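# Press the marked end of an ivory rocker switch

## Task

Push the marked end of the ivory rocker switch down until it stays down, with the switch still lying flat; afterwards nothing of the robot may touch the switch, and any drink can, parts box or small stack bin must remain upright.

## Robot and tools

Robot: two six-joint arms, left_arm and right_arm, each ending in a two-finger gripper. Every per-arm list uses the joint order waist, shoulder, elbow, wrist pitch, wrist yaw, wrist roll. Stated joint ranges in radians: waist -2.618 to 3.054, shoulder 0.000 to 3.142, elbow 0.000 to 3.142, wrist pitch -1.571 to 1.571, wrist yaw -1.571 to 1.571, wrist roll -2.094 to 2.094. The true end stops may sit up to 0.059 rad off these.

Frame: all hand positions (metres) and quaternions (wxyz) are in the scene frame. Its origin is at table-top height, halfway between the arms' nominal bases; +x points out across the table, +z up, and left_arm is on the +y side (not necessarily the left side of the images). A BASES line, if present, gives calibrated base places. The fingers extend along the gripper's +z axis and separate along its y axis; end_effector_position is the point between the pads, roughly 1 cm short of the tips. Printed hand poses can be wrong by a few centimetres.

The row: a single flat list of 14 numbers, each between -1 and 1, covering both arms even if one stays still. Numbers 1-6 are left_arm joint offsets, 7 is left_arm opening, 8-13 are right_arm joint offsets, 14 is right_arm opening. Joint numbers are offsets, not poses: they add to the Joint targets that stand when the action or move begins, and are scaled so 1.0 equals 2.224 rad for waist, shoulder and elbow and 8.485 rad for the three wrist joints. Sending the same offset twice moves the joint twice. Opening is absolute: +1 fully open, -1 shut. To keep a gripper unchanged, repeat its current command (see Tool commands); 0 is itself a half-open command.

execute_actions(actions, cameras): actions is a list of actions; each action is a table of at most 15 rows, one row per control step of 1/30 s, and a short table repeats its last row until 15 steps (0.5 s) pass. Within one action every row counts from the targets at that action's start, not from the previous row. An empty list just reports state and images. The call is rejected if an action is malformed or would drive a joint more than 0.059 rad outside its range. cameras: list of names (cam_head_left, cam_head_right); omitted, null or ["all"] gives both, [] gives none, an unknown name voids the call.

move(target, speed, blend, opening_speed, blocking, cameras): target is one 14-number row or a list of up to 15 rows; every row's offsets count from the same current Joint targets. The joints travel together, so the hand follows a curve, with no collision avoidance. speed is in rad/s for the joint with the longest way to go, 0.01 to 12.57, default 0.5; one value or one per target. blend (rad) rounds corners between listed targets. opening_speed: how fast openings change, in units of the -1..1 scale per second, at least 0.2; use a low value to close gently. blocking=false returns after about 0.5 s while the move runs on. The result adds a move: line such as done, off_target, moving, held or fault, and limits=held if steps were withheld. Done does not imply contact or lack of it.

wait(seconds): 0 to 10 s, arms hold their last commands; a running move keeps going. stop(): brakes a running move, needing some distance. zoom_image(camera, region): camera is cam_head_left or cam_head_right; region [x0, y0, x1, y1] in pixels of the 896x504 image, top-left origin, at most 504 by 504. finished_scene(scene): give the current scene's number; this closes the scene for good, so call it only once the switch end is down and the hand is clear.

Results: Joint positions and Joint velocities give per arm six values (rad, rad/s) plus the pad gap (m, 0.094 when fully open). Joint targets is the base for your next offsets. grip_measured is the measured opening on the command scale. Joint torques (N m) include gravity, are positive toward larger angles, and for the first three joints wrap around at ±28. Other lines: "joint sent to its limit", "joint command not followed" (clearance check altered targets), "within noise" for still velocities, step readings of joint angles after execute_actions, MOTOR HOT (75 °C) and OVER-TEMPERATURE FAULT (90 °C, arm folds and idles; at 100 °C it drops). Camera calibration lines give K and T_world_to_cam for projecting scene points into images.

Motion limits: each target can lead its measured angle by only 0.339 rad (big joints) or 2.2 rad (wrist), and targets putting the gripper over 200 mm from where it is get scaled back, so large moves need several actions. Tiny offsets may not move a joint at all.

Cautions: approach the switch slowly and press only as far as needed; fast or deep targets past contact make hard hits. After pressing, send the targets back beyond the measured angles to release the push, then lift clear so no part of the arm or its camera cable touches the switch. Do not topple the can, parts box or bin, do not let anything leave the table, keep the two arms from striking or gripping each other, and avoid holding an arm stretched or straining, which heats its motors.

Each tool is called after "Emit:" as a command line: name --argument value for each argument, lists and objects as JSON in quotes; but a table of rows of numbers goes row by row, as --pt "numbers of a row", without its own name.

## Session

Emit:
execute_actions --actions '[]'

Scene clock: 0.00 s.
left_arm: end_effector_position=(+0.4364, +0.2538, +0.1116) grip_measured=+1.000 end_effector_quat_wxyz=(+0.579, +0.028, +0.810, -0.084) | right_arm: end_effector_position=(+0.3944, -0.2769, +0.0830) grip_measured=+1.000 end_effector_quat_wxyz=(+0.563, +0.034, +0.826, +0.021)
Joint positions: left_arm=[0.065 1.514 0.411 0.774 0.215 -0.036 0.094] | right_arm=[-0.117 1.567 0.353 0.835 -0.132 0.026 0.094]
Joint velocities: within noise
Joint torques (N m): no reading
Heat: left arm: 25 °C; right arm: 29 °C.
Joint targets: left_arm=[0.065 1.504 0.421 0.784 0.216 -0.036] | right_arm=[-0.117 1.560 0.360 0.835 -0.133 0.026]
Tool commands: left_gripper/opening=+1.0 right_gripper/opening=+1.0

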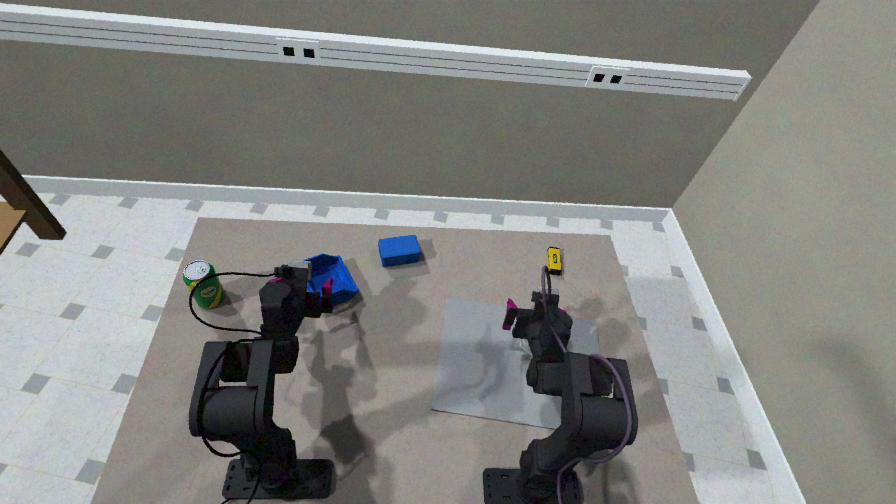

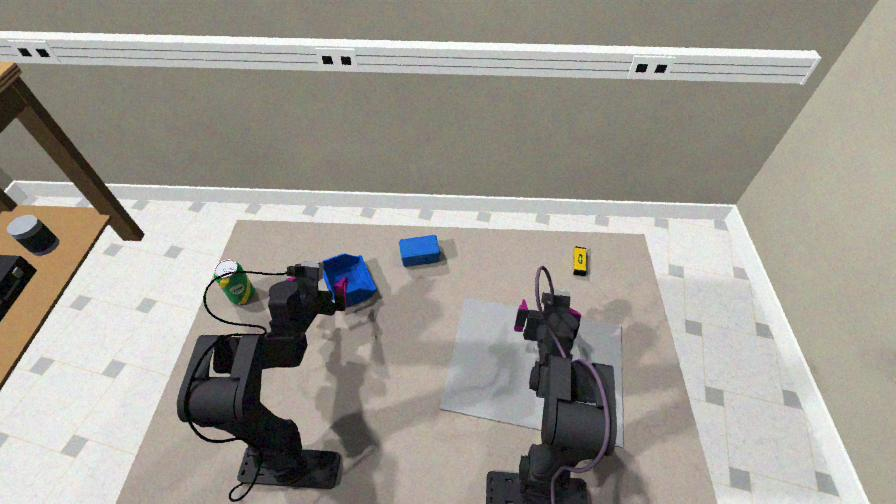

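Emit:
move --target '[0, 0, 0, 0, 0, 0, 1, -0.2226, -0.1169, 0.1978, -0.0984, 0.0157, -0.0031, -1]' --speed 1.4

Emit:
zoom_image --camera "cam_head_left" --region '[490, 310, 574, 394]'

Emit:
zoom_image --camera "cam_head_right" --region '[500, 310, 584, 394]'

Scene clock: 2.87 s.
left_arm: end_effector_position=(+0.4364, +0.2538, +0.1116) grip_measured=+1.000 end_effector_quat_wxyz=(+0.579, +0.028, +0.810, -0.084) | right_arm: end_effector_position=(+0.3322, -0.4841, +0.1668) grip_measured=-0.997 end_effector_quat_wxyz=(+0.465, +0.273, +0.829, -0.149)
Joint positions: left_arm=[0.065 1.514 0.411 0.774 0.215 -0.036 0.094] | right_arm=[-0.609 1.319 0.766 0.002 -0.009 0.004 0]
Joint velocities: within noise
Joint torques (N m): left_arm=[-0.05 -5.37 7.23 2.24 0.06 -0.02] | right_arm=[-0.27 -5.38 10.56 1.88 0.11 -0.06]
Heat: left arm: 25 °C; right arm: 30 °C.
Joint targets: left_arm=[0.065 1.504 0.421 0.784 0.216 -0.036] | right_arm=[-0.612 1.300 0.800 0.000 0.000 -0.001]
move: done

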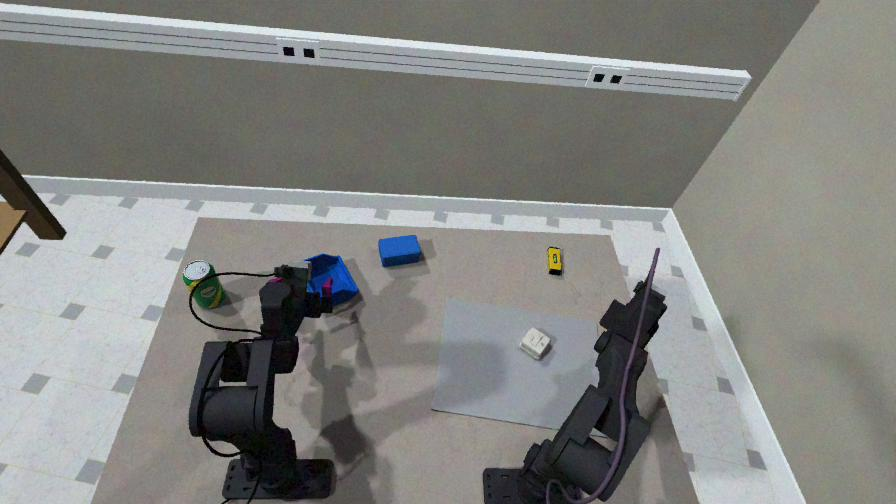

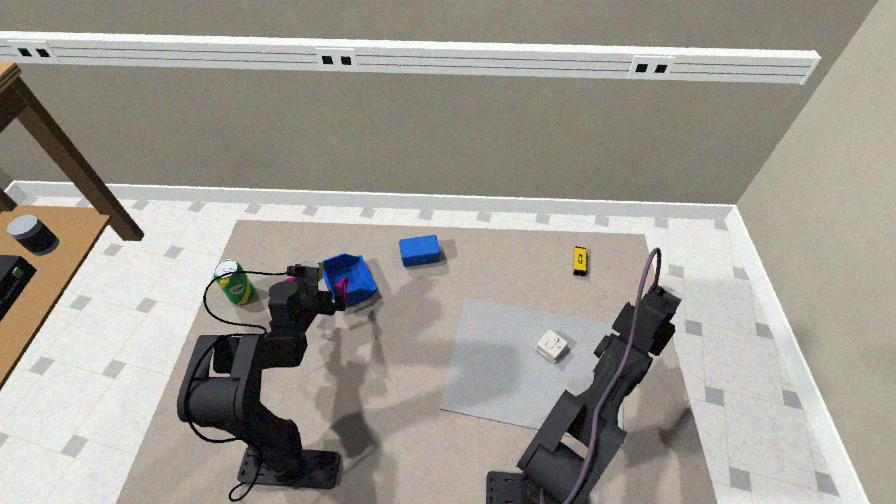

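Scaled by 6.000 from the camera's 896x504 image, which has a finer 1280x720 frame.

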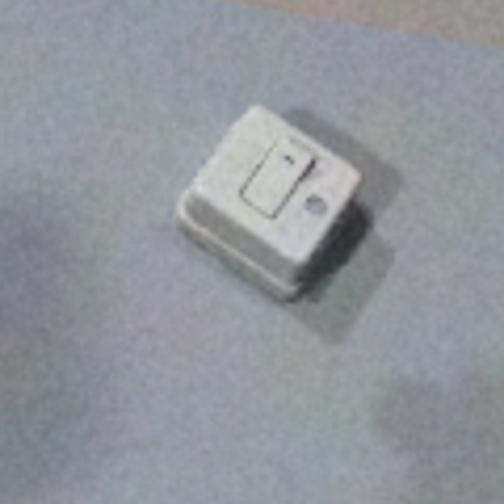

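Scaled by 6.000 from the camera's 896x504 image, which has a finer 1280x720 frame.

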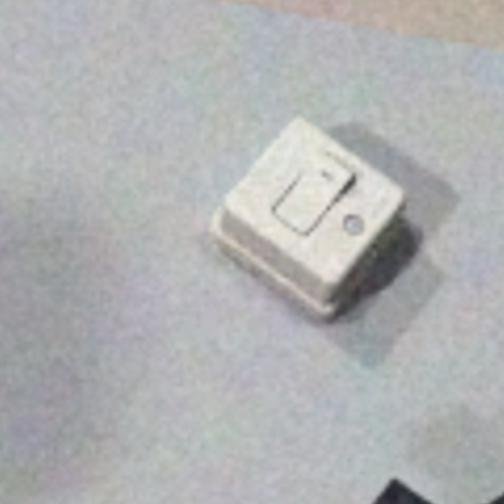

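Emit:
move --pt "0 0 0 0 0 0 1 0.2057 0.252 0.2632 -0.13 0 0 -1" --pt "0 0 0 0 0 0 1 0.2057 0.2819 0.1874 -0.1034 0 0 -1" --pt "0 0 0 0 0 0 1 0.2057 0.2841 0.1874 -0.1022 0 0 -1" --pt "0 0 0 0 0 0 1 0.2057 0.2145 0.2302 -0.1148 0 0 -1" --pt "0 0 0 0 0 0 1 0.0933 0.111 0.2212 -0.0995 0 0 -1" --speed '[1.4, 0.22, 0.03, 0.4, 0.9]' --blend '[0.05, 0, 0, 0.05, 0]'

Emit:
zoom_image --camera "cam_head_left" --region '[505, 310, 561, 366]'

Emit:
zoom_image --camera "cam_head_right" --region '[525, 315, 581, 371]'

Scene clock: 10.90 s.
left_arm: end_effector_position=(+0.4364, +0.2538, +0.1116) grip_measured=+1.000 end_effector_quat_wxyz=(+0.579, +0.028, +0.810, -0.084) | right_arm: end_effector_position=(+0.3422, -0.4021, +0.1487) grip_measured=-0.997 end_effector_quat_wxyz=(+0.212, +0.214, +0.952, -0.049)
Joint positions: left_arm=[0.065 1.514 0.411 0.774 0.215 -0.036 0.094] | right_arm=[-0.409 1.553 1.278 -0.857 0.003 0.002 0]
Joint velocities: within noise
Joint torques (N m): left_arm=[-0.09 -5.26 7.21 2.22 0.1 -0.01] | right_arm=[0.43 -5.98 8.39 1.34 -0.04 -0.04]
Heat: left arm: 27 °C; right arm: 30 °C.
Joint targets: left_arm=[0.065 1.504 0.421 0.784 0.216 -0.036] | right_arm=[-0.405 1.547 1.292 -0.844 0.000 -0.001]
move: done

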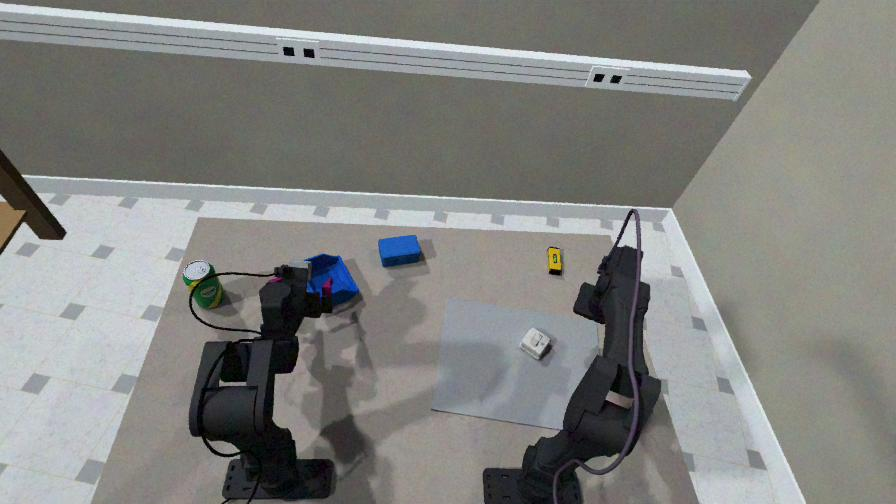

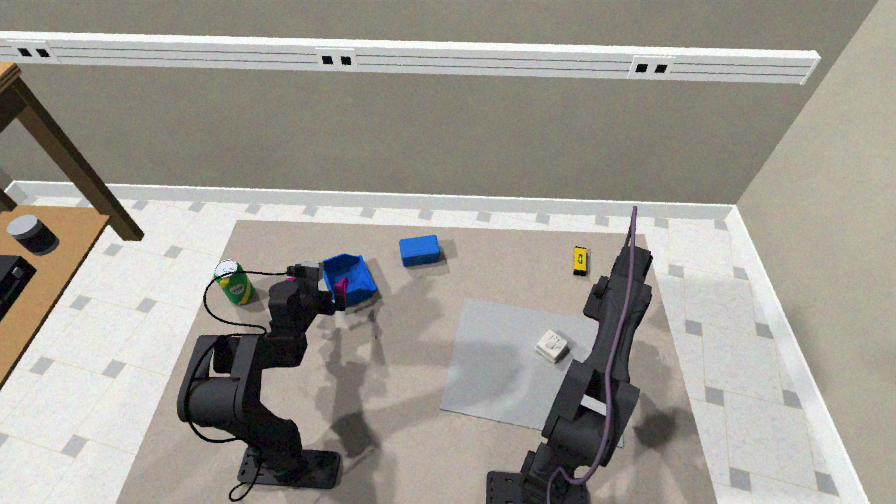

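Scaled by 9.000 from the camera's 896x504 image, which has a finer 1280x720 frame.

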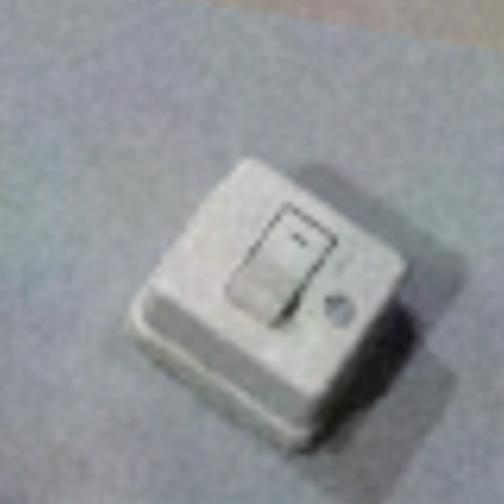

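Scaled by 9.000 from the camera's 896x504 image, which has a finer 1280x720 frame.

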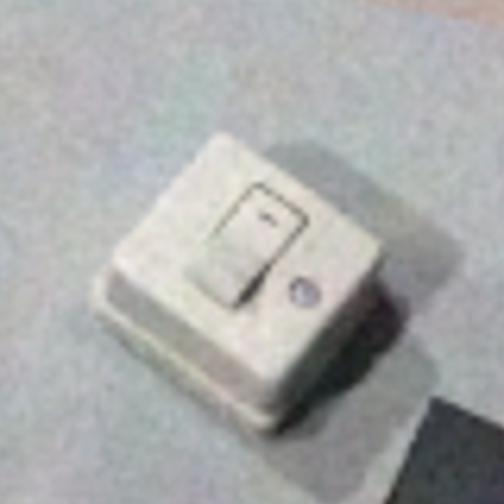

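The marked end is down, and the arm is clear of the switch.

Emit:
finished_scene --scene 2

The scene is finished: the task was done.


## Next scene

The same job, from a new start.

Emit:
execute_actions --actions '[]'

Scene clock: 0.00 s.
left_arm: end_effector_position=(+0.4252, +0.2846, +0.1121) grip_measured=+1.000 end_effector_quat_wxyz=(+0.604, -0.041, +0.796, +0.012) | right_arm: end_effector_position=(+0.4148, -0.2792, +0.1161) grip_measured=+1.000 end_effector_quat_wxyz=(+0.622, +0.064, +0.779, -0.053)
Joint positions: left_arm=[0.015 1.501 0.327 0.9 -0.072 -0.052 0.094] | right_arm=[-0.001 1.617 0.385 1.006 0.133 0.026 0.094]
Joint velocities: within noise
Joint torques (N m): no reading
Heat: left arm: 24 °C; right arm: 27 °C.
Joint targets: left_arm=[0.015 1.492 0.336 0.909 -0.072 -0.052] | right_arm=[-0.001 1.609 0.393 1.009 0.134 0.026]
Tool commands: left_gripper/opening=+1.0 right_gripper/opening=+1.0

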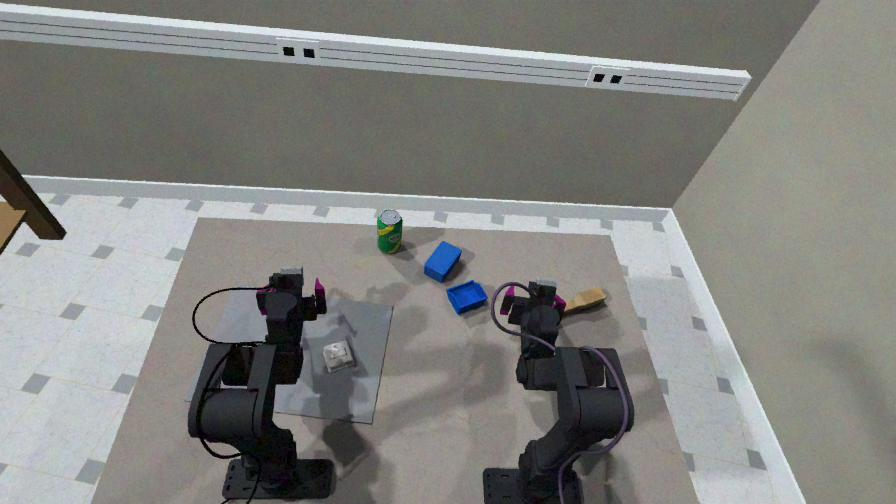

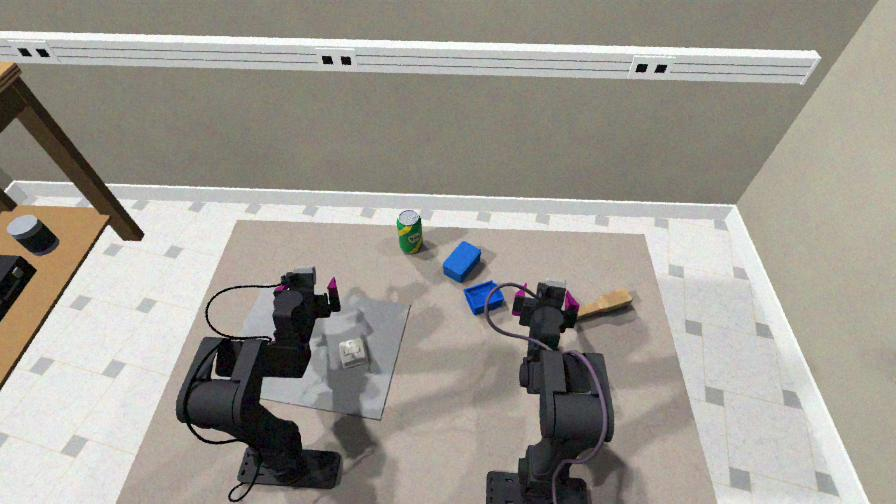

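Emit:
zoom_image --camera "cam_head_left" --region '[310, 327, 366, 383]'

Emit:
zoom_image --camera "cam_head_right" --region '[325, 325, 381, 381]'

Scaled by 9.000 from the camera's 896x504 image, which has a finer 1280x720 frame.

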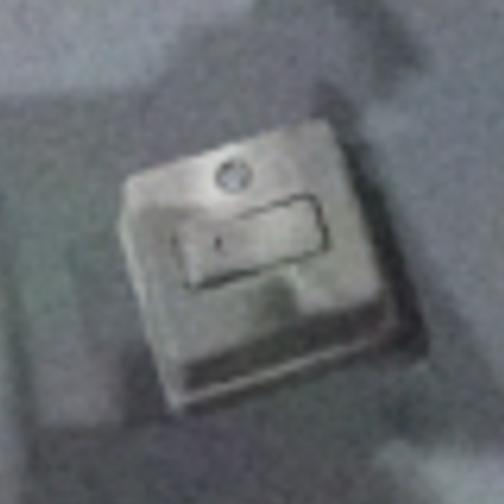

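Scaled by 9.000 from the camera's 896x504 image, which has a finer 1280x720 frame.

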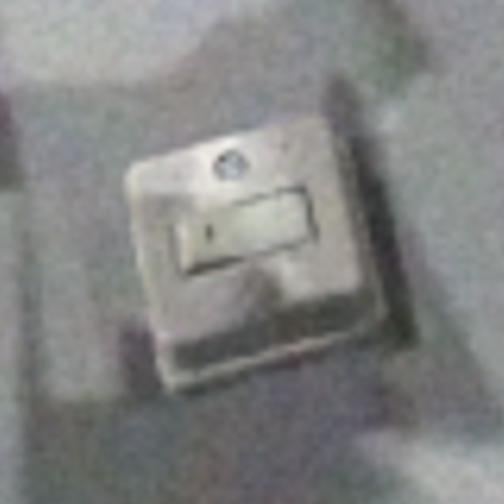

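Emit:
move --pt "-0.1416 -0.0863 0.2086 -0.1071 0.0085 0.0061 -1 0 0 0 0 0 0 1" --pt "-0.1416 0.0486 0.3363 -0.2324 0.0085 0.0061 -1 0 0 0 0 0 0 1" --pt "-0.1416 0.0778 0.2716 -0.2077 0.0085 0.0061 -1 0 0 0 0 0 0 1" --pt "-0.1416 0.08 0.2716 -0.2065 0.0085 0.0061 -1 0 0 0 0 0 0 1" --pt "-0.1416 0.0104 0.3144 -0.2191 0.0085 0.0061 -1 0 0 0 0 0 0 1" --pt "0.0384 -0.0931 0.3054 -0.2038 0.0085 0.0061 -1 0 0 0 0 0 0 1" --speed '[1.3, 1.4, 0.22, 0.03, 0.4, 1.0]' --blend '[0.15, 0.05, 0, 0, 0.05, 0]'

Emit:
zoom_image --camera "cam_head_left" --region '[310, 327, 366, 383]'

Emit:
zoom_image --camera "cam_head_right" --region '[325, 325, 381, 381]'

Scene clock: 8.67 s.
left_arm: end_effector_position=(+0.3405, +0.2973, +0.1335) grip_measured=-0.995 end_effector_quat_wxyz=(+0.216, -0.044, +0.975, +0.008) | right_arm: end_effector_position=(+0.4145, -0.2793, +0.1151) grip_measured=+1.000 end_effector_quat_wxyz=(+0.620, +0.064, +0.780, -0.054)
Joint positions: left_arm=[0.097 1.303 1.006 -0.838 -0.002 -0.011 0] | right_arm=[-0.001 1.617 0.385 1.002 0.134 0.026 0.094]
Joint velocities: within noise
Joint torques (N m): left_arm=[0.32 -5.33 8.32 1.48 0.04 0.06] | right_arm=[-0.01 -5.31 5.96 2.14 0.01 -0.03]
Heat: left arm: 25 °C; right arm: 29 °C.
Joint targets: left_arm=[0.100 1.285 1.015 -0.820 0.000 -0.001] | right_arm=[-0.001 1.609 0.393 1.009 0.134 0.026]
move: done

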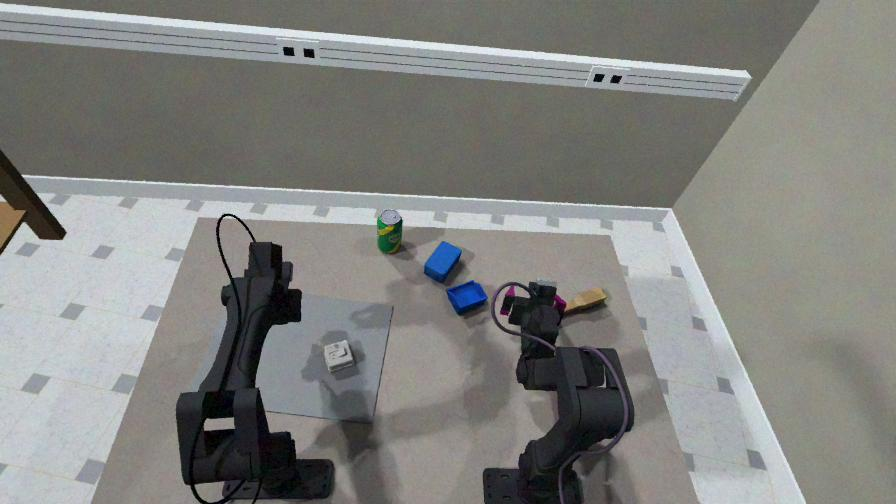

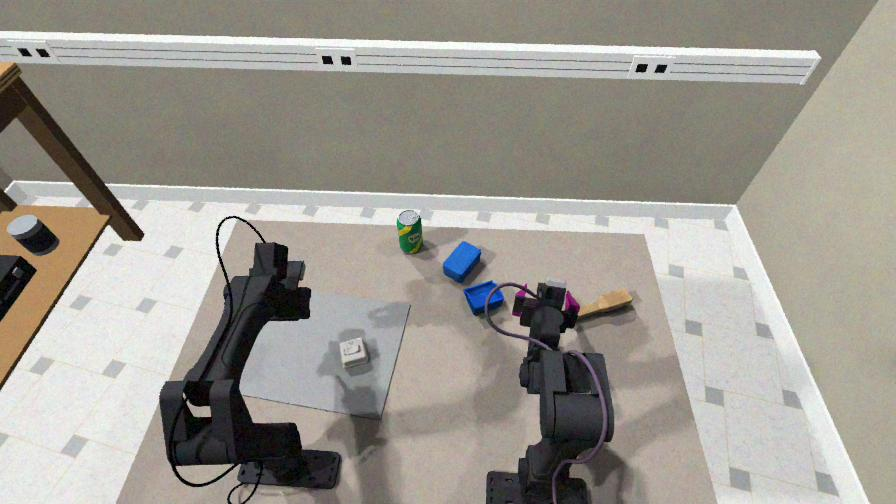

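Scaled by 9.000 from the camera's 896x504 image, which has a finer 1280x720 frame.

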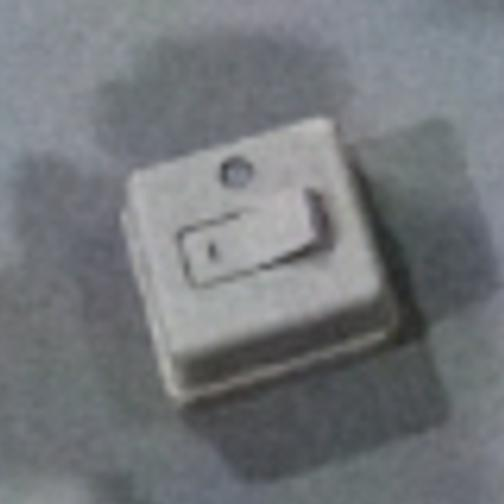

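Scaled by 9.000 from the camera's 896x504 image, which has a finer 1280x720 frame.

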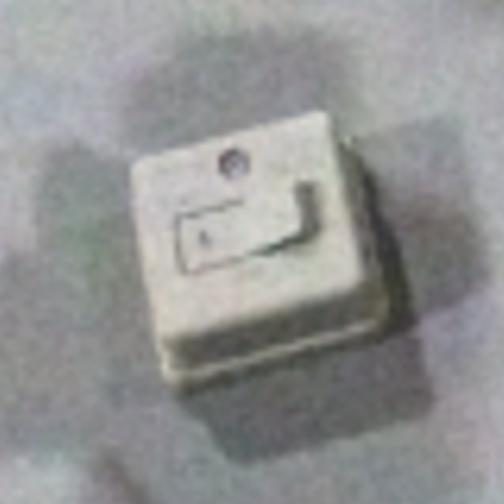

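Emit:
finished_scene --scene 3

The scene is finished: the task was done.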